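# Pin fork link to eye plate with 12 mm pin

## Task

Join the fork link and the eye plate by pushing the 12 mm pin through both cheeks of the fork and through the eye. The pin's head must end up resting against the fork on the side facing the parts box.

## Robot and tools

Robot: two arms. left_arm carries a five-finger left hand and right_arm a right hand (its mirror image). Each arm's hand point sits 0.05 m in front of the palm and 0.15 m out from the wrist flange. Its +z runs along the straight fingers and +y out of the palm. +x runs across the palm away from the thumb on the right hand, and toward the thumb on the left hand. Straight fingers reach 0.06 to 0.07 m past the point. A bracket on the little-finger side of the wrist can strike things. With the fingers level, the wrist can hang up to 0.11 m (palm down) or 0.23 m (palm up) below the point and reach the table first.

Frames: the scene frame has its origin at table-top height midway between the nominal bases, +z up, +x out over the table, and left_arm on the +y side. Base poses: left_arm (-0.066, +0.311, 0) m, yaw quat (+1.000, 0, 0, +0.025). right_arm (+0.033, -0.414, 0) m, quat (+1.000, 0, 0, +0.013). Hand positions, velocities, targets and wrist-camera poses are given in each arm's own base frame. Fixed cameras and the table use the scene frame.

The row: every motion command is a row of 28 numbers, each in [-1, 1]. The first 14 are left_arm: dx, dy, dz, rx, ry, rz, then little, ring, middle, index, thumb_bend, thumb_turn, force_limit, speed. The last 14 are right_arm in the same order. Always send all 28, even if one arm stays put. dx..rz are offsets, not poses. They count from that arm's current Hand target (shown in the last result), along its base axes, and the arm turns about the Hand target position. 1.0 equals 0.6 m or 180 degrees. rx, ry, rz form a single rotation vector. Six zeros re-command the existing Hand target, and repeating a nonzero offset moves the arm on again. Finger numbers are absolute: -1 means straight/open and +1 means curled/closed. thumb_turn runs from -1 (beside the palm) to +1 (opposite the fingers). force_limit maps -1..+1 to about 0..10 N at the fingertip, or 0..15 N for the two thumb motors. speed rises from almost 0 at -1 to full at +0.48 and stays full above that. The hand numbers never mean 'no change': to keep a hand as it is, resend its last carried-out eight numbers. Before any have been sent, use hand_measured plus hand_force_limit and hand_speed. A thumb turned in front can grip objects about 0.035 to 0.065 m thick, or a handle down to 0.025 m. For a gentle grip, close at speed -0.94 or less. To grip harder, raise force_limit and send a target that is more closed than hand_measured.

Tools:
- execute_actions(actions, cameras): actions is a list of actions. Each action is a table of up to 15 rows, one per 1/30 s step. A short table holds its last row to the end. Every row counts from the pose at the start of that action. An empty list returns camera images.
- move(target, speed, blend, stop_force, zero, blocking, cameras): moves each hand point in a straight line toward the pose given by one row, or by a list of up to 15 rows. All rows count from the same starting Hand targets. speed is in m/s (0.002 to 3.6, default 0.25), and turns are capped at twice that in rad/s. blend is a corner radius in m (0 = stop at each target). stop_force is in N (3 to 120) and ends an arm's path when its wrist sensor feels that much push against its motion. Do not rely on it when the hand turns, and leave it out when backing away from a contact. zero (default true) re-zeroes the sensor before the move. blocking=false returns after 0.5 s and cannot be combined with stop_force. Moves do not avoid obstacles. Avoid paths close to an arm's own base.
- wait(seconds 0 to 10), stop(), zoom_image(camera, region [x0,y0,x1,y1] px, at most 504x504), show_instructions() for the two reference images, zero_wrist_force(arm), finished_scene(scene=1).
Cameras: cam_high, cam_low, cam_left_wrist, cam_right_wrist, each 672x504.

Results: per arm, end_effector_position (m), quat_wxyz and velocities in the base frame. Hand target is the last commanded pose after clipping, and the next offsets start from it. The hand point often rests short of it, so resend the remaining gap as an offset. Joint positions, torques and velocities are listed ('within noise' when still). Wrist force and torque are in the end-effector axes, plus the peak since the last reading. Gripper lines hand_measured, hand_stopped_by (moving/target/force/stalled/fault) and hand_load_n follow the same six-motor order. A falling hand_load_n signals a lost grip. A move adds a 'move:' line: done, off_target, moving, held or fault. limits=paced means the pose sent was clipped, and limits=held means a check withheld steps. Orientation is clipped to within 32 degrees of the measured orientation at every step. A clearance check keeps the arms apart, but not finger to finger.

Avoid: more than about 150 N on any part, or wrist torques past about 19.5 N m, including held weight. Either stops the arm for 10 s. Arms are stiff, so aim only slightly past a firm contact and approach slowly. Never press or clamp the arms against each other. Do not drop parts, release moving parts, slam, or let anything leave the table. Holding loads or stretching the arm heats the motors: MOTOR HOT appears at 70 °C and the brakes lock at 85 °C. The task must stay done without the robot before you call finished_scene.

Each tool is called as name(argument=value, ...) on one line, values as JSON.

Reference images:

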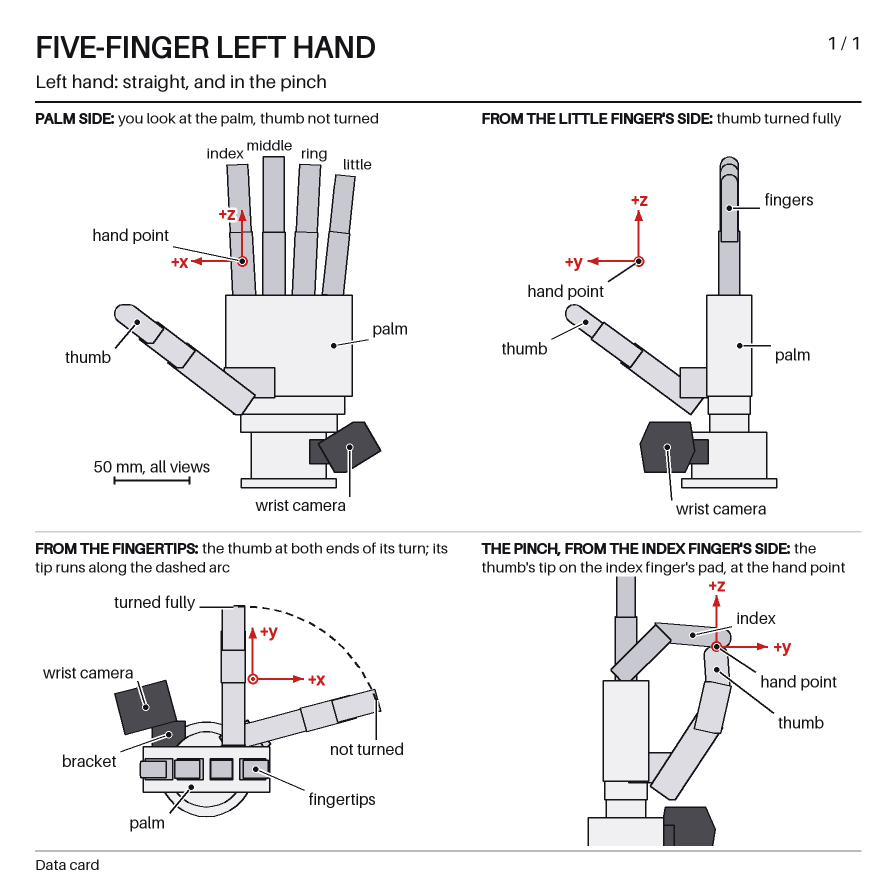

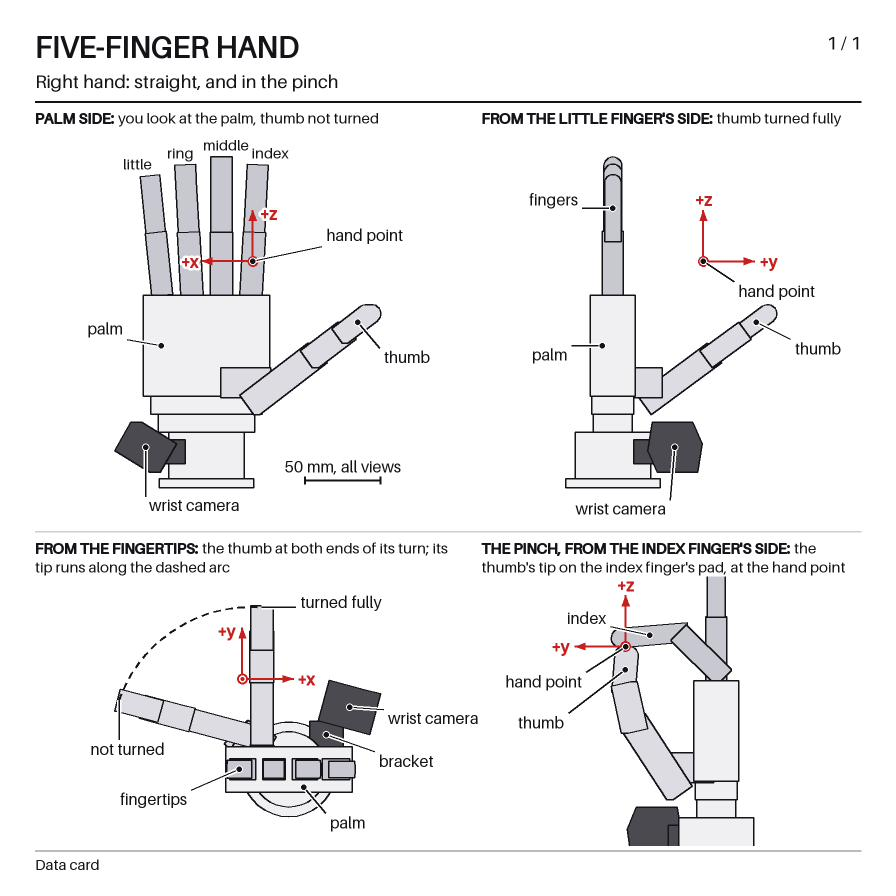

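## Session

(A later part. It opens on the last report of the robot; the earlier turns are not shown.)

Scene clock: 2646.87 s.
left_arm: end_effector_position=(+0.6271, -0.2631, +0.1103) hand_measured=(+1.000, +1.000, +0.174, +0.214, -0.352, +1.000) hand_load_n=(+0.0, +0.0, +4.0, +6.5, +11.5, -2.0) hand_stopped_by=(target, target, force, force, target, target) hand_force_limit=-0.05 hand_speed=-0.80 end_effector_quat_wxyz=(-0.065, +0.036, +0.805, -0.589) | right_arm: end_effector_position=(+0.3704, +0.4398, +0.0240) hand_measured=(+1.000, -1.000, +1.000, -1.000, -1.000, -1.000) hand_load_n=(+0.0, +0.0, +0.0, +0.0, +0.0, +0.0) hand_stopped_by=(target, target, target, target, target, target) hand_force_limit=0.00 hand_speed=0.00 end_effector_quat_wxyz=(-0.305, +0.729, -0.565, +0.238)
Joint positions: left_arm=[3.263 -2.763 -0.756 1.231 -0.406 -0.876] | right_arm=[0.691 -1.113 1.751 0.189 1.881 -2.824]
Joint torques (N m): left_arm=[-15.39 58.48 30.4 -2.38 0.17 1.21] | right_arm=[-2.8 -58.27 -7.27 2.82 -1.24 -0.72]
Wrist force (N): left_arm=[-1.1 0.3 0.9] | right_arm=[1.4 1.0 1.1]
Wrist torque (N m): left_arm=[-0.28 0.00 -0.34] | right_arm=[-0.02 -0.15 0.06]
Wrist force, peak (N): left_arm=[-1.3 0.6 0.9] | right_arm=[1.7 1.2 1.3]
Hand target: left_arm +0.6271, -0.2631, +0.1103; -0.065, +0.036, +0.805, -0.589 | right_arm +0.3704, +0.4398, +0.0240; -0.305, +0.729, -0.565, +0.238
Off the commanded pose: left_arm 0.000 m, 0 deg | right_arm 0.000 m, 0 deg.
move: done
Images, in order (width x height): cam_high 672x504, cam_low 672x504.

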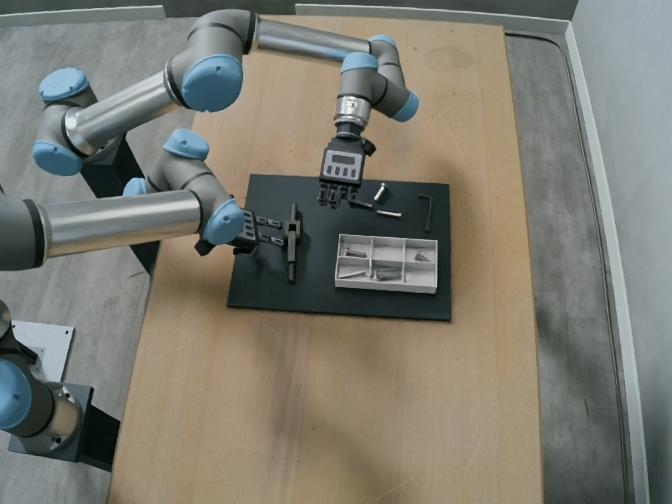

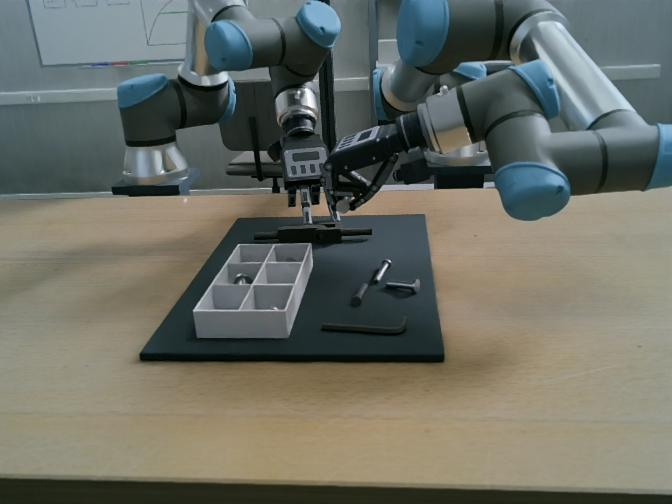

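move(target=[[0,0,0,0,0,0,1,1,0.6,0.55,-0.35,1,-0.05,-0.8,0.0033,-0.0083,0,0,0,0.0189,1,-1,1,-1,-1,-1,0,0]], speed=0.04)

move(target=[[0,0,0,0,0,0,1,1,0.6,0.55,-0.35,1,-0.05,-0.8,0.01,0.0005,0,0,0,0,1,-1,1,-1,-1,-1,0,0]], speed=0.008, stop_force=3, cameras=["cam_high","cam_low"])

zoom_image(camera="cam_high", region=[255, 190, 345, 290])

Scene clock: 2664.37 s.
left_arm: end_effector_position=(+0.6271, -0.2631, +0.1103) hand_measured=(+1.000, +1.000, +0.174, +0.214, -0.352, +1.000) hand_load_n=(+0.0, +0.0, +4.0, +6.5, +11.5, -1.5) hand_stopped_by=(target, target, force, force, target, target) hand_force_limit=-0.05 hand_speed=-0.80 end_effector_quat_wxyz=(-0.065, +0.036, +0.805, -0.589) | right_arm: end_effector_position=(+0.3724, +0.4348, +0.0240) hand_measured=(+1.000, -1.000, +1.000, -1.000, -1.000, -1.000) hand_load_n=(+0.0, +0.0, +0.0, +0.0, -0.5, -0.5) hand_stopped_by=(target, target, target, target, target, target) hand_force_limit=0.00 hand_speed=0.00 end_effector_quat_wxyz=(-0.312, +0.745, -0.543, +0.229)
Joint positions: left_arm=[3.263 -2.763 -0.756 1.231 -0.406 -0.876] | right_arm=[0.66 -1.131 1.776 0.163 1.819 -2.893]
Joint torques (N m): left_arm=[-14.79 58.22 30.82 -3.04 0.48 1.1] | right_arm=[5.63 -38.05 -29.57 2.84 1.24 0.73]
Wrist force (N): left_arm=[-1.1 0.4 0.8] | right_arm=[1.4 1.0 0.6]
Wrist torque (N m): left_arm=[-0.26 -0.02 -0.34] | right_arm=[0.01 -0.15 0.06]
Wrist force, peak (N): left_arm=[-1.4 0.4 1.0] | right_arm=[1.5 1.4 0.9]
Hand target: left_arm +0.6271, -0.2631, +0.1103; -0.065, +0.036, +0.805, -0.589 | right_arm +0.3724, +0.4348, +0.0240; -0.312, +0.745, -0.543, +0.229
Off the commanded pose: left_arm 0.000 m, 0 deg | right_arm 0.000 m, 0 deg.
move: done

Scene clock: 2665.73 s.
left_arm: end_effector_position=(+0.6271, -0.2631, +0.1103) hand_measured=(+1.000, +1.000, +0.174, +0.214, -0.352, +1.000) hand_load_n=(+0.0, +0.0, +4.0, +6.0, +11.0, -1.5) hand_stopped_by=(target, target, force, force, target, target) hand_force_limit=-0.05 hand_speed=-0.80 end_effector_quat_wxyz=(-0.065, +0.036, +0.805, -0.589) | right_arm: end_effector_position=(+0.3754, +0.4350, +0.0240) hand_measured=(+1.000, -1.000, +1.000, -1.000, -1.000, -1.000) hand_load_n=(+0.0, -0.5, +0.0, +0.0, +0.0, +0.0) hand_stopped_by=(target, target, target, target, target, target) hand_force_limit=0.00 hand_speed=0.00 end_effector_quat_wxyz=(-0.312, +0.745, -0.543, +0.229)
Joint positions: left_arm=[3.263 -2.763 -0.756 1.231 -0.406 -0.876] | right_arm=[0.656 -1.127 1.77 0.165 1.816 -2.896]
Joint torques (N m): left_arm=[-15.4 58.71 30.28 -2.99 0.46 0.91] | right_arm=[5.64 -56.56 -7.87 -0.71 1.33 0.76]
Wrist force (N): left_arm=[-1.1 0.4 0.7] | right_arm=[1.1 1.5 -1.0]
Wrist torque (N m): left_arm=[-0.27 -0.01 -0.34] | right_arm=[0.08 -0.06 0.06]
Wrist force, peak (N): left_arm=[-1.4 0.5 0.8] | right_arm=[0.3 1.6 -2.9]
Hand target: left_arm +0.6271, -0.2631, +0.1103; -0.065, +0.036, +0.805, -0.589 | right_arm +0.3754, +0.4350, +0.0240; -0.312, +0.745, -0.543, +0.229 (not the last commanded pose)
Off the commanded pose: left_arm 0.000 m, 0 deg | right_arm 0.003 m, 0 deg.
move: contact (right_arm)
Images, in order (width x height): cam_high 672x504, cam_low 672x504.

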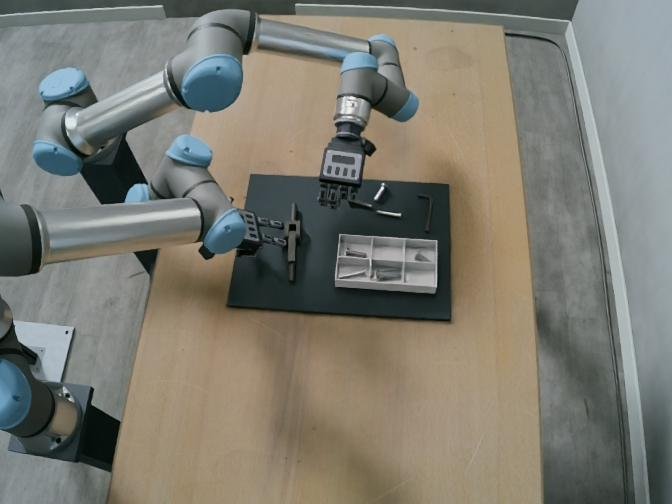

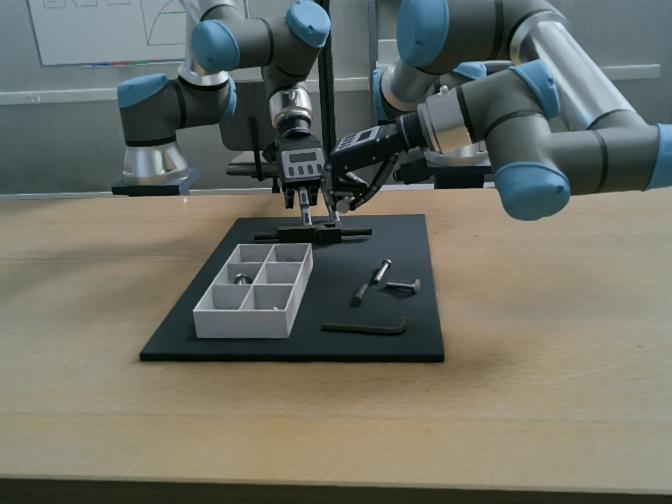

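Scaled by 5.040 from the camera's 672x504 image, which has a finer 960x720 frame.

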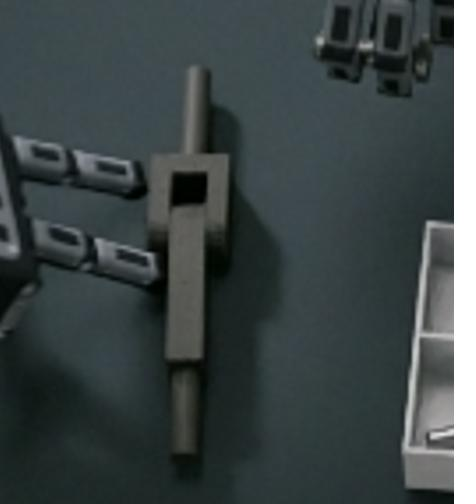

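move(target=[[-0.0177,-0.0732,-0.0588,0,-0.0039,0.0322,1,1,0.6,0.55,-0.35,1,-0.05,-0.8,0,0,0,0,0,0,1,-1,1,-1,-1,-1,0,0],[-0.0177,-0.0732,-0.1283,0,-0.0039,0.0322,1,1,0.6,0.55,-0.35,1,-0.05,-0.8,0,0,0,0,0,0,1,-1,1,-1,-1,-1,0,0],[-0.051,-0.0745,-0.1283,0,-0.0039,0.0322,1,1,0.6,0.55,-0.35,1,-0.05,-0.8,0,0,0,0,0,0,1,-1,1,-1,-1,-1,0,0]], speed=[0.1,0.05,0.03], stop_force=5, cameras=["cam_left_wrist","cam_high","cam_low"])

zoom_image(camera="cam_left_wrist", region=[200, 180, 360, 340])

zoom_image(camera="cam_low", region=[270, 200, 370, 260])

Scene clock: 2722.10 s.
left_arm: end_effector_position=(+0.5965, -0.3078, +0.0334) hand_measured=(+1.000, +1.000, +0.174, +0.214, -0.352, +1.000) hand_load_n=(+0.0, +0.0, +4.0, +6.0, +11.0, -1.5) hand_stopped_by=(target, target, force, force, target, target) hand_force_limit=-0.05 hand_speed=-0.80 end_effector_quat_wxyz=(-0.030, -0.001, +0.806, -0.591) | right_arm: end_effector_position=(+0.3754, +0.4350, +0.0240) hand_measured=(+1.000, -1.000, +1.000, -1.000, -1.000, -1.000) hand_load_n=(+0.0, -0.5, +0.0, +0.0, +0.0, +0.0) hand_stopped_by=(target, target, target, target, target, target) hand_force_limit=0.00 hand_speed=0.00 end_effector_quat_wxyz=(-0.312, +0.745, -0.543, +0.229)
Joint positions: left_arm=[3.212 -2.736 -0.947 1.747 -0.326 -1.241] | right_arm=[0.656 -1.127 1.77 0.165 1.816 -2.896]
Joint torques (N m): left_arm=[8.7 56.22 23.73 -6.02 3.11 -2.35] | right_arm=[5.21 -56.62 -7.68 -0.69 1.37 0.58]
Wrist force (N): left_arm=[-1.1 0.4 0.5] | right_arm=[1.2 1.2 -1.0]
Wrist torque (N m): left_arm=[-0.25 -0.05 -0.29] | right_arm=[0.05 -0.09 0.06]
Wrist force, peak (N): left_arm=[-1.1 1.4 0.9] | right_arm=[1.3 1.7 -1.0]
Hand target: left_arm +0.5965, -0.3078, +0.0334; -0.030, -0.001, +0.806, -0.591 | right_arm +0.3754, +0.4350, +0.0240; -0.312, +0.745, -0.543, +0.229
Off the commanded pose: left_arm 0.000 m, 0 deg | right_arm 0.000 m, 0 deg.
move: done
camera_calibration:
cam_left_wrist: T_world_to_cam=[[-0.243364, -0.225943, 0.943252, 0.0389171], [-0.781732, 0.621371, -0.0528502, 0.652479], [-0.574168, -0.750232, -0.327846, 0.234127], [0, 0, 0, 1]] pos_world=[0.653963, -0.220989, 0.0745325]
Images, in order (width x height): cam_high 672x504, cam_low 672x504, cam_left_wrist 672x504.

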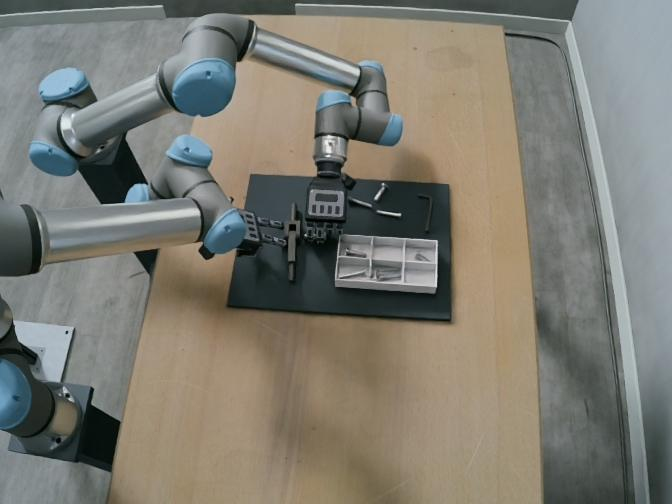

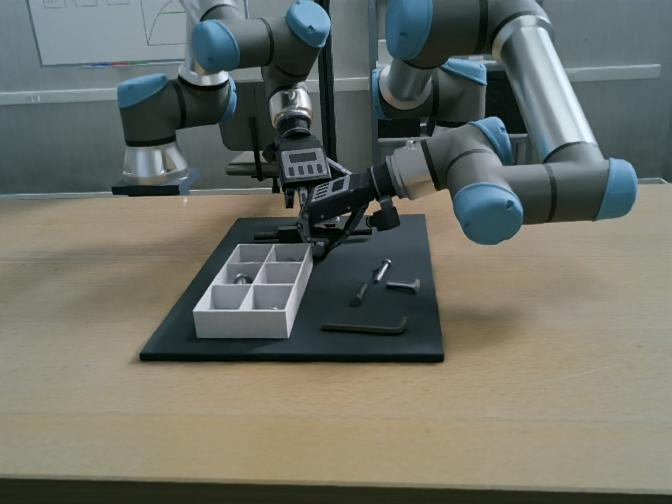

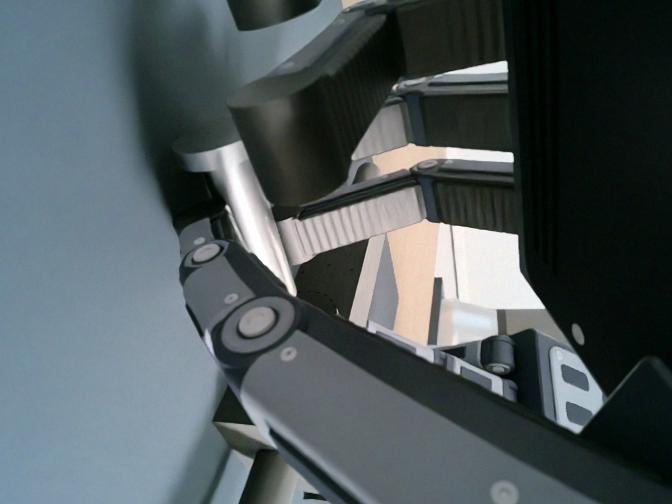

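Scaled by 3.150 from the camera's 672x504 image, which has a finer 960x720 frame.

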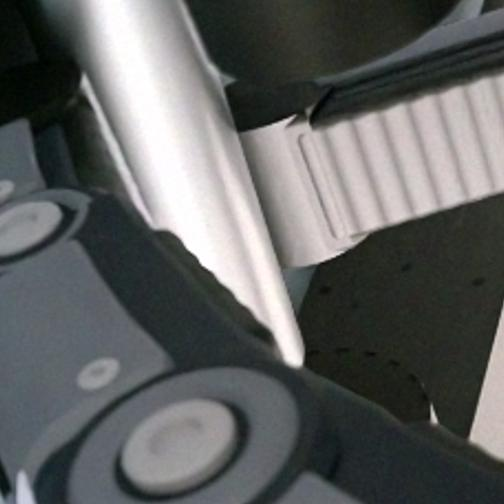

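Scaled by 5.040 from the camera's 672x504 image, which has a finer 960x720 frame.

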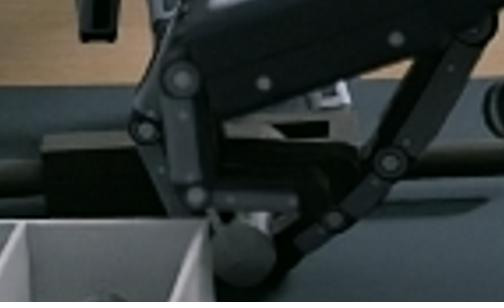

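move(target=[[-0.0067,0.0004,0.0042,0,0,0,1,1,0.6,0.55,-0.35,1,-0.05,-0.8,0,0,0,0,0,0,1,-1,1,-1,-1,-1,0,0]], speed=0.02, stop_force=4, cameras=["cam_left_wrist","cam_low"])

zoom_image(camera="cam_left_wrist", region=[220, 200, 340, 320])

zoom_image(camera="cam_low", region=[290, 220, 350, 260])

Scene clock: 2757.40 s.
left_arm: end_effector_position=(+0.5925, -0.3075, +0.0359) hand_measured=(+1.000, +1.000, +0.174, +0.214, -0.352, +1.000) hand_load_n=(+0.0, +0.0, +4.0, +6.0, +11.5, -2.0) hand_stopped_by=(target, target, force, force, target, target) hand_force_limit=-0.05 hand_speed=-0.80 end_effector_quat_wxyz=(-0.030, -0.001, +0.806, -0.591) | right_arm: end_effector_position=(+0.3754, +0.4350, +0.0240) hand_measured=(+1.000, -1.000, +1.000, -1.000, -1.000, -1.000) hand_load_n=(+0.0, -0.5, +0.0, +0.0, +0.0, +0.0) hand_stopped_by=(target, target, target, target, target, target) hand_force_limit=0.00 hand_speed=0.00 end_effector_quat_wxyz=(-0.312, +0.745, -0.543, +0.229)
Joint positions: left_arm=[3.213 -2.722 -0.97 1.754 -0.326 -1.238] | right_arm=[0.656 -1.127 1.77 0.165 1.816 -2.896]
Joint torques (N m): left_arm=[12.05 55.38 28.92 -5.68 0.3 -2.24] | right_arm=[5.49 -56.55 -7.96 -0.59 1.13 0.42]
Wrist force (N): left_arm=[-0.9 0.6 0.5] | right_arm=[1.1 1.4 -0.8]
Wrist torque (N m): left_arm=[-0.23 -0.08 -0.29] | right_arm=[0.06 -0.06 0.06]
Wrist force, peak (N): left_arm=[-1.3 0.5 0.7] | right_arm=[1.5 1.6 -1.0]
Hand target: left_arm +0.5925, -0.3075, +0.0359; -0.030, -0.001, +0.806, -0.591 | right_arm +0.3754, +0.4350, +0.0240; -0.312, +0.745, -0.543, +0.229
Off the commanded pose: left_arm 0.000 m, 0 deg | right_arm 0.000 m, 0 deg.
move: done
camera_calibration:
cam_left_wrist: T_world_to_cam=[[-0.243438, -0.225884, 0.943247, 0.0356909], [-0.78171, 0.621391, -0.0529402, 0.649217], [-0.574167, -0.750233, -0.327846, 0.232816], [0, 0, 0, 1]] pos_world=[0.649863, -0.220689, 0.0770321]
Images, in order (width x height): cam_low 672x504, cam_left_wrist 672x504.

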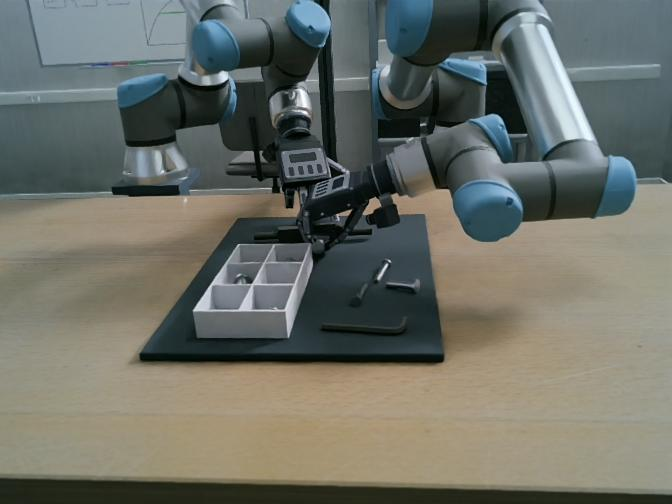

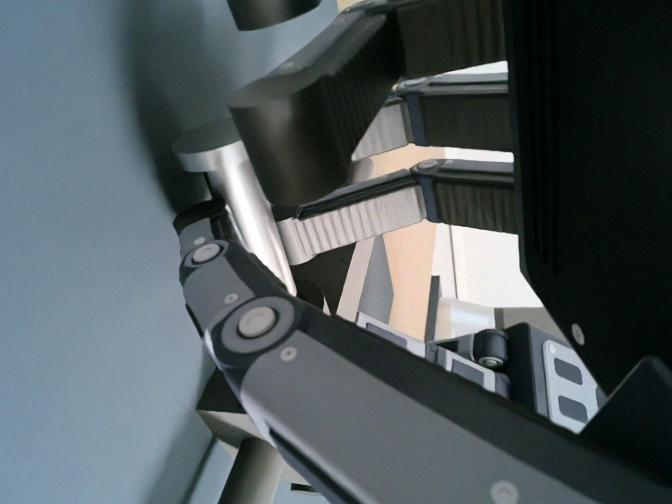

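Scaled by 4.200 from the camera's 672x504 image, which has a finer 960x720 frame.

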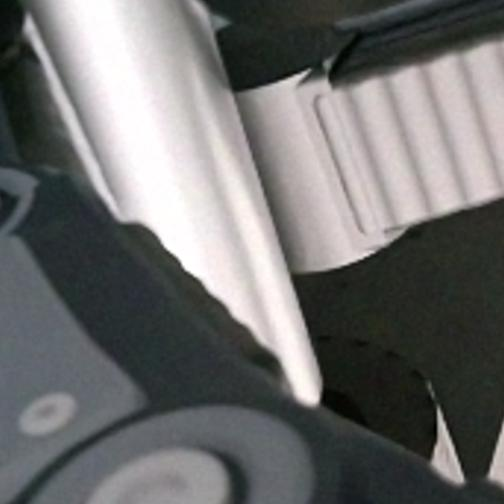

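Scaled by 8.400 from the camera's 672x504 image, which has a finer 960x720 frame.

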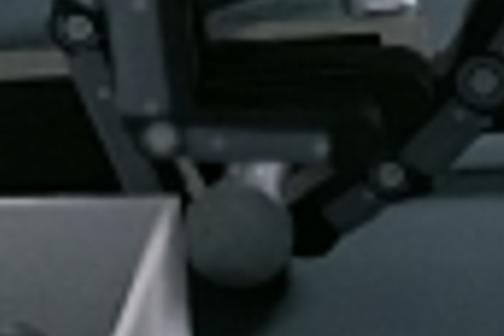

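execute_actions(actions=[])

Scene clock: 2778.87 s.
left_arm: end_effector_position=(+0.5925, -0.3075, +0.0359) hand_measured=(+1.000, +1.000, +0.174, +0.214, -0.352, +1.000) hand_load_n=(+0.5, +0.0, +4.0, +6.0, +11.5, -2.0) hand_stopped_by=(target, target, force, force, target, target) hand_force_limit=-0.05 hand_speed=-0.80 end_effector_quat_wxyz=(-0.030, -0.001, +0.806, -0.591) | right_arm: end_effector_position=(+0.3754, +0.4350, +0.0240) hand_measured=(+1.000, -1.000, +1.000, -1.000, -1.000, -1.000) hand_load_n=(+0.0, -0.5, +0.0, +0.0, +0.0, +0.0) hand_stopped_by=(target, target, target, target, target, target) hand_force_limit=0.00 hand_speed=0.00 end_effector_quat_wxyz=(-0.312, +0.745, -0.543, +0.229)
Joint positions: left_arm=[3.213 -2.722 -0.97 1.754 -0.326 -1.238] | right_arm=[0.656 -1.127 1.77 0.165 1.816 -2.896]
Joint velocities: within noise
Joint torques (N m): left_arm=[6.67 55.6 30.02 -5.53 0.89 -2.41] | right_arm=[5.02 -56.8 -7.44 -0.51 1.08 0.27]
Motor temperatures (°C): left_arm=[26 29 28 35 29 29] | right_arm=[25 34 28 30 30 32]
Wrist force (N): left_arm=[-1.0 0.4 0.7] | right_arm=[1.1 1.4 -0.9]
Wrist torque (N m): left_arm=[-0.27 -0.06 -0.28] | right_arm=[0.08 -0.07 0.06]
Wrist force, peak (N): left_arm=[-1.4 0.6 0.5] | right_arm=[1.5 1.5 -1.0]
Hand target: left_arm +0.5925, -0.3075, +0.0359; -0.030, -0.001, +0.806, -0.591 | right_arm +0.3754, +0.4350, +0.0240; -0.312, +0.745, -0.543, +0.229
Off the commanded pose: left_arm 0.000 m, 0 deg | right_arm 0.000 m, 0 deg.
camera_calibration:
cam_left_wrist: T_world_to_cam=[[-0.24337, -0.225797, 0.943285, 0.0356626], [-0.781749, 0.62134, -0.0529609, 0.649233], [-0.574142, -0.750301, -0.327732, 0.232776], [0, 0, 0, 1]] pos_world=[0.649863, -0.22069, 0.0770322]
cam_right_wrist: T_world_to_cam=[[-0.590623, -0.403667, -0.698725, 0.415449], [-0.72241, 0.650329, 0.234936, -0.0139785], [0.359566, 0.643525, -0.675713, -0.28812], [0, 0, 0, 1]] pos_world=[0.338874, 0.362206, 0.0988821]

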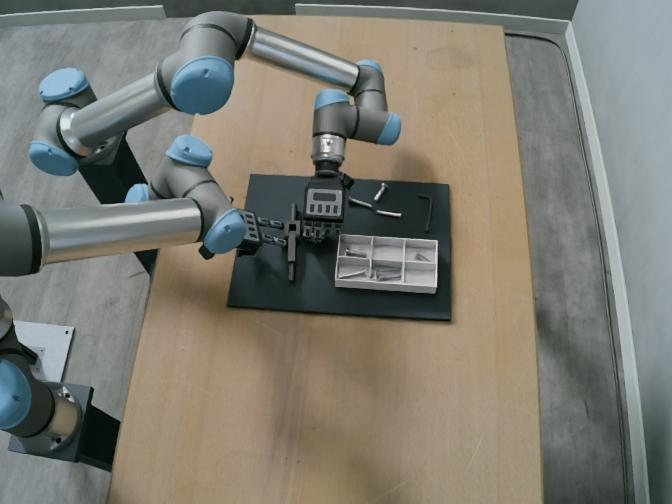

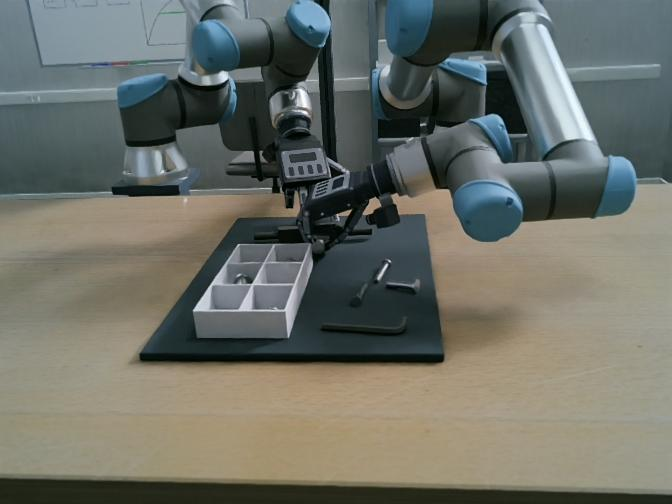

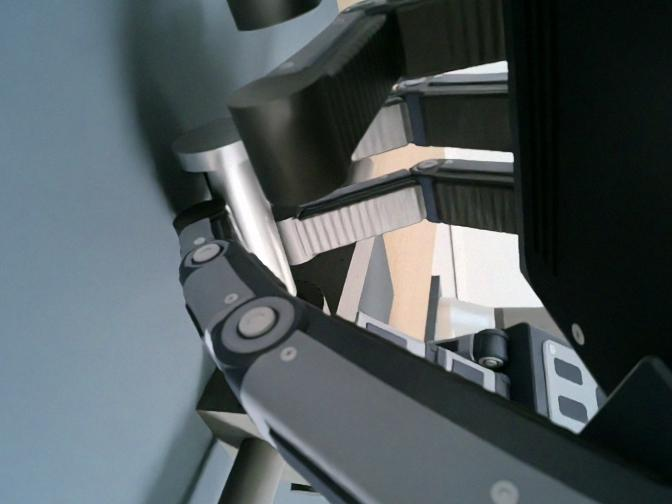

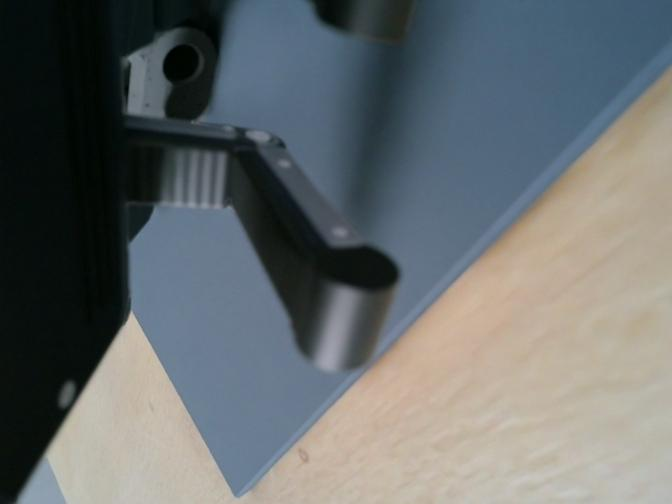

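zoom_image(camera="cam_left_wrist", region=[220, 200, 380, 320])

zoom_image(camera="cam_right_wrist", region=[120, 10, 240, 130])

zoom_image(camera="cam_low", region=[285, 215, 345, 265])

Scaled by 3.150 from the camera's 672x504 image, which has a finer 960x720 frame.

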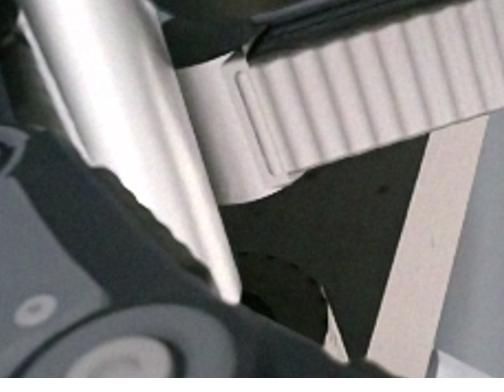

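Scaled by 4.200 from the camera's 672x504 image, which has a finer 960x720 frame.

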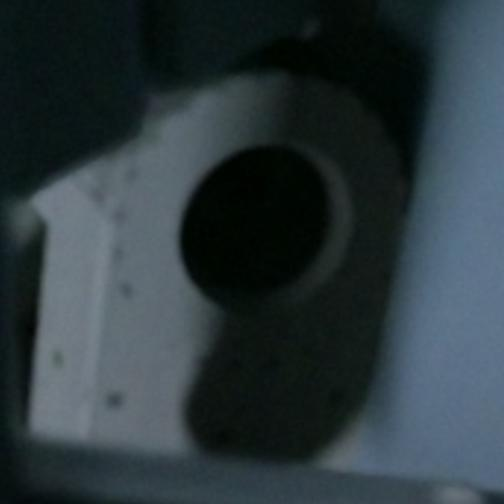

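Scaled by 8.400 from the camera's 672x504 image, which has a finer 960x720 frame.

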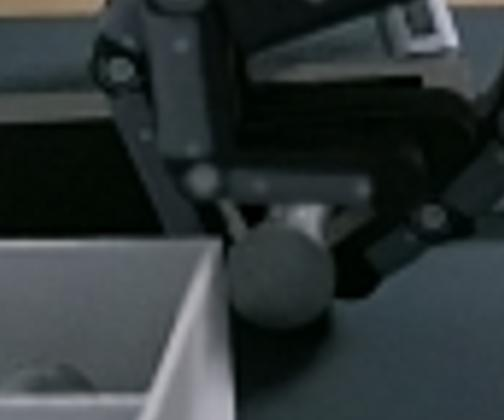

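zoom_image(camera="cam_left_wrist", region=[280, 260, 340, 310])

Scaled by 8.400 from the camera's 672x504 image, which has a finer 960x720 frame.

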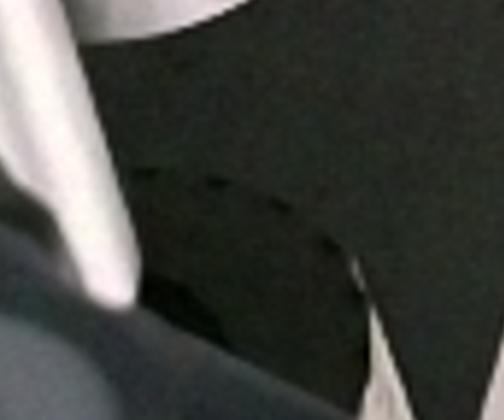

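move(target=[-0.00500, -0.00015, -0.00133, 0, 0, 0, 1, 1, 0.6, 0.55, -0.35, 1, -0.05, -0.8, 0, 0, 0, 0, 0, 0, 1, -1, 1, -1, -1, -1, 0, 0], speed=0.02, stop_force=3, cameras=["cam_left_wrist", "cam_low"])

zoom_image(camera="cam_left_wrist", region=[280, 260, 340, 310])

Scene clock: 2866.40 s.
left_arm: end_effector_position=(+0.5895, -0.3076, +0.0351) hand_measured=(+1.000, +1.000, +0.174, +0.214, -0.352, +1.000) hand_load_n=(+0.0, +0.0, +4.0, +6.5, +11.0, -2.0) hand_stopped_by=(target, target, force, force, target, target) hand_force_limit=-0.05 hand_speed=-0.80 end_effector_quat_wxyz=(-0.030, -0.001, +0.806, -0.591) | right_arm: end_effector_position=(+0.3754, +0.4350, +0.0240) hand_measured=(+1.000, -1.000, +1.000, -1.000, -1.000, -1.000) hand_load_n=(+0.0, +0.0, +0.0, +0.0, +0.0, +0.0) hand_stopped_by=(target, target, target, target, target, target) hand_force_limit=0.00 hand_speed=0.00 end_effector_quat_wxyz=(-0.312, +0.745, -0.543, +0.229)
Joint positions: left_arm=[3.213 -2.716 -0.985 1.763 -0.326 -1.238] | right_arm=[0.656 -1.127 1.77 0.165 1.816 -2.896]
Joint torques (N m): left_arm=[13.62 56.07 29.21 -6.07 0.16 -1.44] | right_arm=[5.38 -56.77 -7.31 -0.45 1.01 0.15]
Wrist force (N): left_arm=[-1.2 0.5 0.5] | right_arm=[1.3 1.4 -0.7]
Wrist torque (N m): left_arm=[-0.24 -0.03 -0.31] | right_arm=[0.06 -0.11 0.07]
Wrist force, peak (N): left_arm=[-1.3 0.6 0.6] | right_arm=[1.0 1.7 -1.0]
Hand target: left_arm +0.5895, -0.3076, +0.0351; -0.030, -0.001, +0.806, -0.591 | right_arm +0.3754, +0.4350, +0.0240; -0.312, +0.745, -0.543, +0.229
Off the commanded pose: left_arm 0.000 m, 0 deg | right_arm 0.000 m, 0 deg.
move: done
camera_calibration:
cam_left_wrist: T_world_to_cam=[[-0.24345, -0.225902, 0.943239, 0.0357216], [-0.781755, 0.621332, -0.0529646, 0.646988], [-0.5741, -0.750276, -0.327864, 0.230762], [0, 0, 0, 1]] pos_world=[0.646963, -0.22079, 0.0762319]
Images, in order (width x height): cam_low 672x504, cam_left_wrist 672x504.

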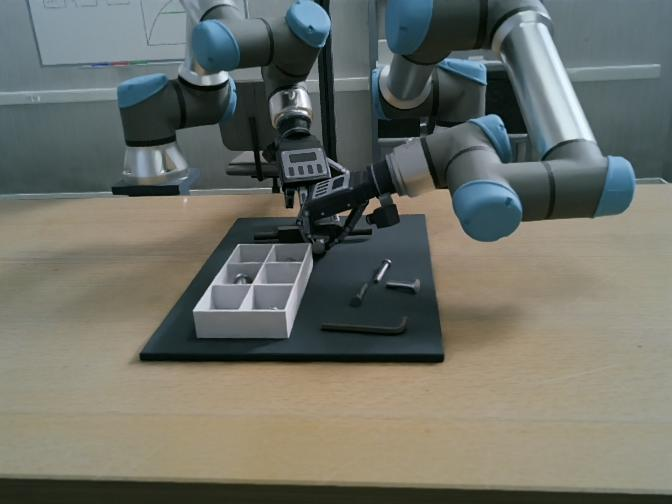

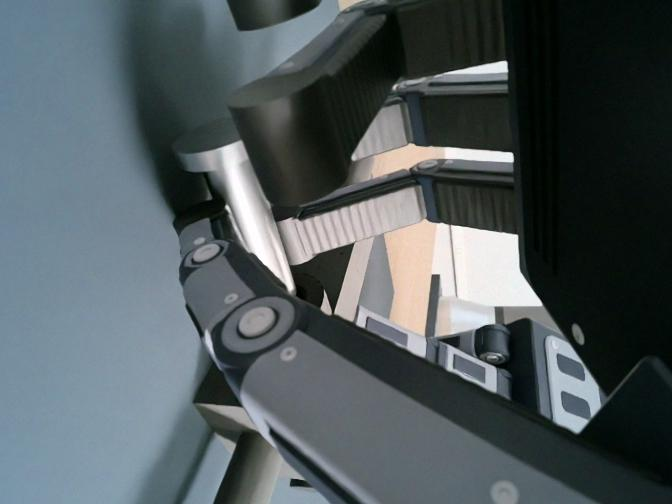

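Scaled by 8.400 from the camera's 672x504 image, which has a finer 960x720 frame.

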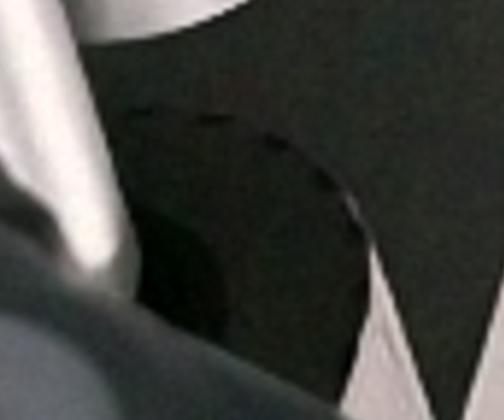

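zoom_image(camera="cam_low", region=[285, 215, 345, 265])

Scaled by 8.400 from the camera's 672x504 image, which has a finer 960x720 frame.

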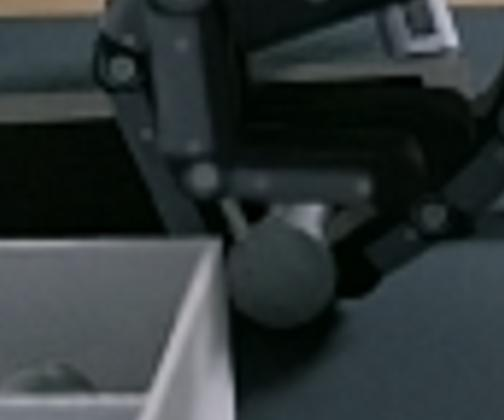

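move(target=[-0.0083333, 0.0004, 0, 0, 0, 0, 1, 1, 0.6, 0.55, -0.35, 1, -0.05, -0.8, 0, 0, 0, 0, 0, 0, 1, -1, 1, -1, -1, -1, 0, 0], speed=0.01, stop_force=3, cameras=["cam_left_wrist", "cam_right_wrist"])

zoom_image(camera="cam_left_wrist", region=[280, 260, 340, 310])

Scene clock: 2888.87 s.
left_arm: end_effector_position=(+0.5845, -0.3074, +0.0351) hand_measured=(+1.000, +1.000, +0.174, +0.214, -0.352, +1.000) hand_load_n=(+0.0, +0.0, +4.0, +7.0, +11.0, -1.5) hand_stopped_by=(target, target, force, force, target, target) hand_force_limit=-0.05 hand_speed=-0.80 end_effector_quat_wxyz=(-0.030, -0.001, +0.806, -0.591) | right_arm: end_effector_position=(+0.3754, +0.4350, +0.0240) hand_measured=(+1.000, -1.000, +1.000, -1.000, -1.000, -1.000) hand_load_n=(+0.0, -1.5, +0.0, +0.0, +0.0, -0.5) hand_stopped_by=(target, target, target, target, target, target) hand_force_limit=0.00 hand_speed=0.00 end_effector_quat_wxyz=(-0.312, +0.745, -0.543, +0.229)
Joint positions: left_arm=[3.214 -2.704 -1.012 1.775 -0.326 -1.235] | right_arm=[0.656 -1.127 1.77 0.165 1.816 -2.896]
Joint torques (N m): left_arm=[9.84 53.85 28.63 -5.75 0.46 -2.25] | right_arm=[4.34 -56.67 -9.14 -0.4 0.96 -0.02]
Wrist force (N): left_arm=[-1.1 -0.8 1.3] | right_arm=[0.9 2.0 -1.5]
Wrist torque (N m): left_arm=[-0.28 -0.08 -0.31] | right_arm=[0.06 -0.05 0.08]
Wrist force, peak (N): left_arm=[-3.4 -1.1 1.7] | right_arm=[0.8 2.3 -1.5]
Hand target: left_arm +0.5845, -0.3074, +0.0351; -0.030, -0.001, +0.806, -0.591 | right_arm +0.3754, +0.4350, +0.0240; -0.312, +0.745, -0.543, +0.229
Off the commanded pose: left_arm 0.000 m, 0 deg | right_arm 0.000 m, 0 deg.
move: done
camera_calibration:
cam_left_wrist: T_world_to_cam=[[-0.243425, -0.225868, 0.943254, 0.0345393], [-0.781746, 0.621344, -0.0529596, 0.642952], [-0.574123, -0.750277, -0.327822, 0.228053], [0, 0, 0, 1]] pos_world=[0.641963, -0.22059, 0.076232]
cam_right_wrist: T_world_to_cam=[[-0.590623, -0.403667, -0.698725, 0.415449], [-0.72241, 0.650329, 0.234936, -0.0139785], [0.359566, 0.643525, -0.675713, -0.28812], [0, 0, 0, 1]] pos_world=[0.338874, 0.362206, 0.0988821]
Images, in order (width x height): cam_left_wrist 672x504, cam_right_wrist 672x504.

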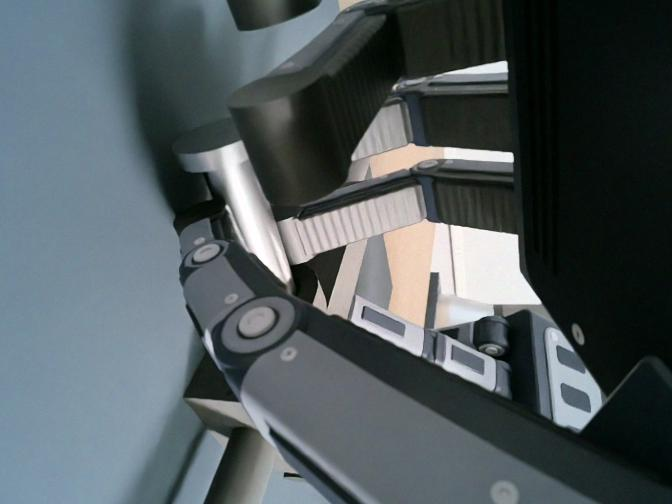

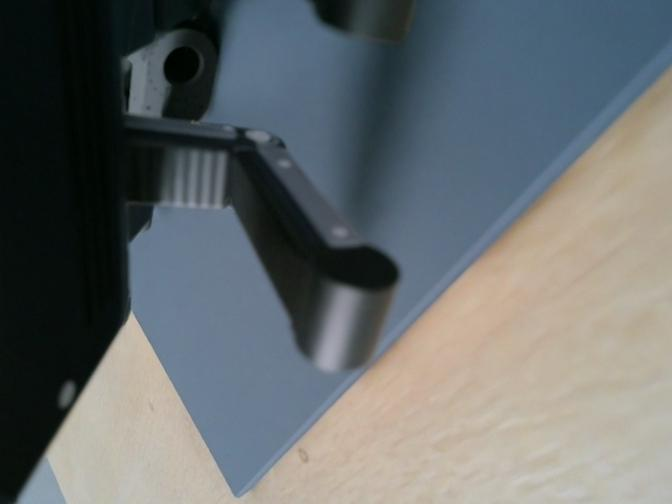

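Scaled by 8.400 from the camera's 672x504 image, which has a finer 960x720 frame.

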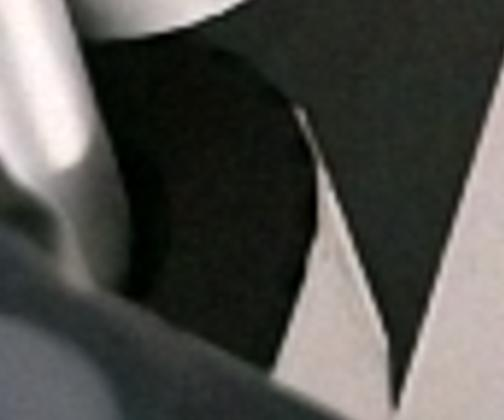

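zoom_image(camera="cam_left_wrist", region=[284, 262, 324, 302])

zoom_image(camera="cam_right_wrist", region=[120, 10, 240, 130])

Scaled by 12.600 from the camera's 672x504 image, which has a finer 960x720 frame.

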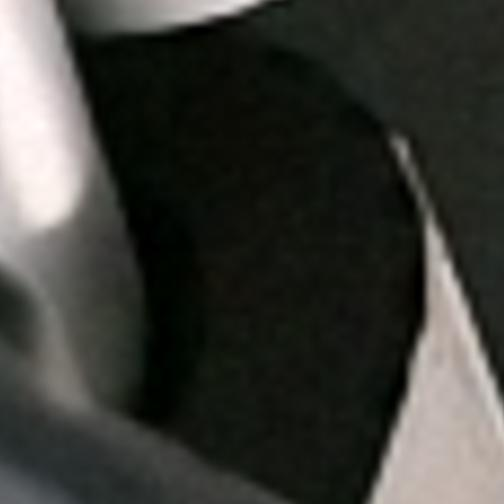

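Scaled by 4.200 from the camera's 672x504 image, which has a finer 960x720 frame.

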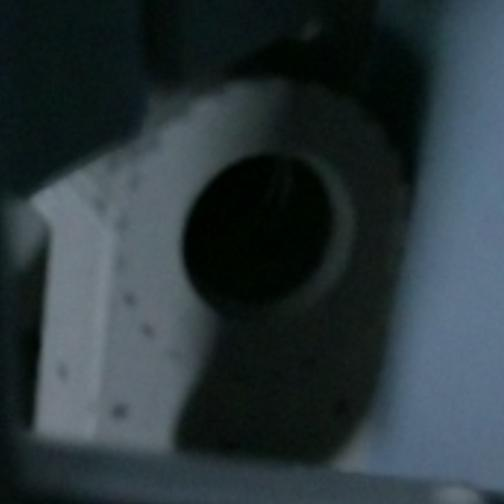

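zoom_image(camera="cam_left_wrist", region=[160, 110, 340, 310])

Scaled by 2.520 from the camera's 672x504 image, which has a finer 960x720 frame.

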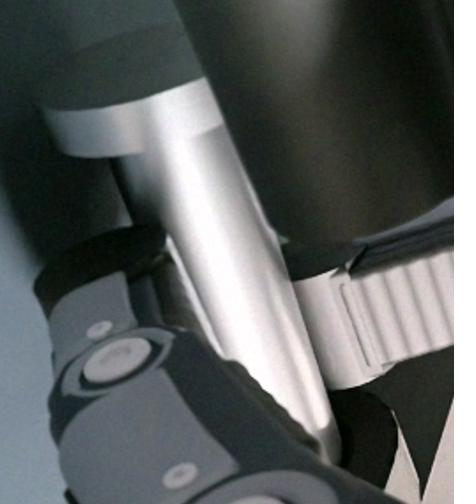

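zoom_image(camera="cam_left_wrist", region=[165, 110, 265, 210])

zoom_image(camera="cam_left_wrist", region=[230, 210, 330, 310])

Scaled by 5.040 from the camera's 672x504 image, which has a finer 960x720 frame.

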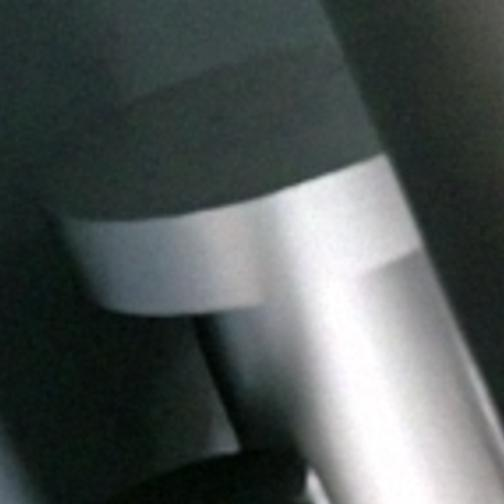

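Scaled by 5.040 from the camera's 672x504 image, which has a finer 960x720 frame.

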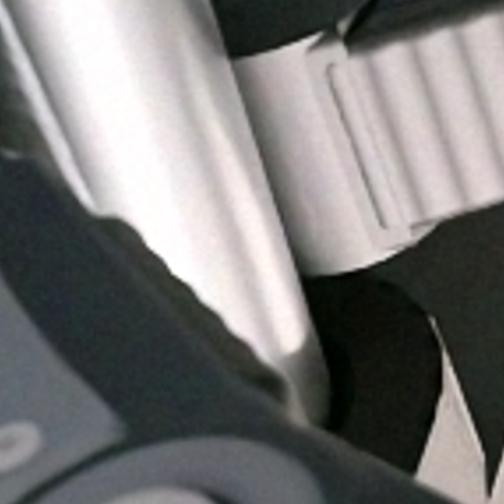

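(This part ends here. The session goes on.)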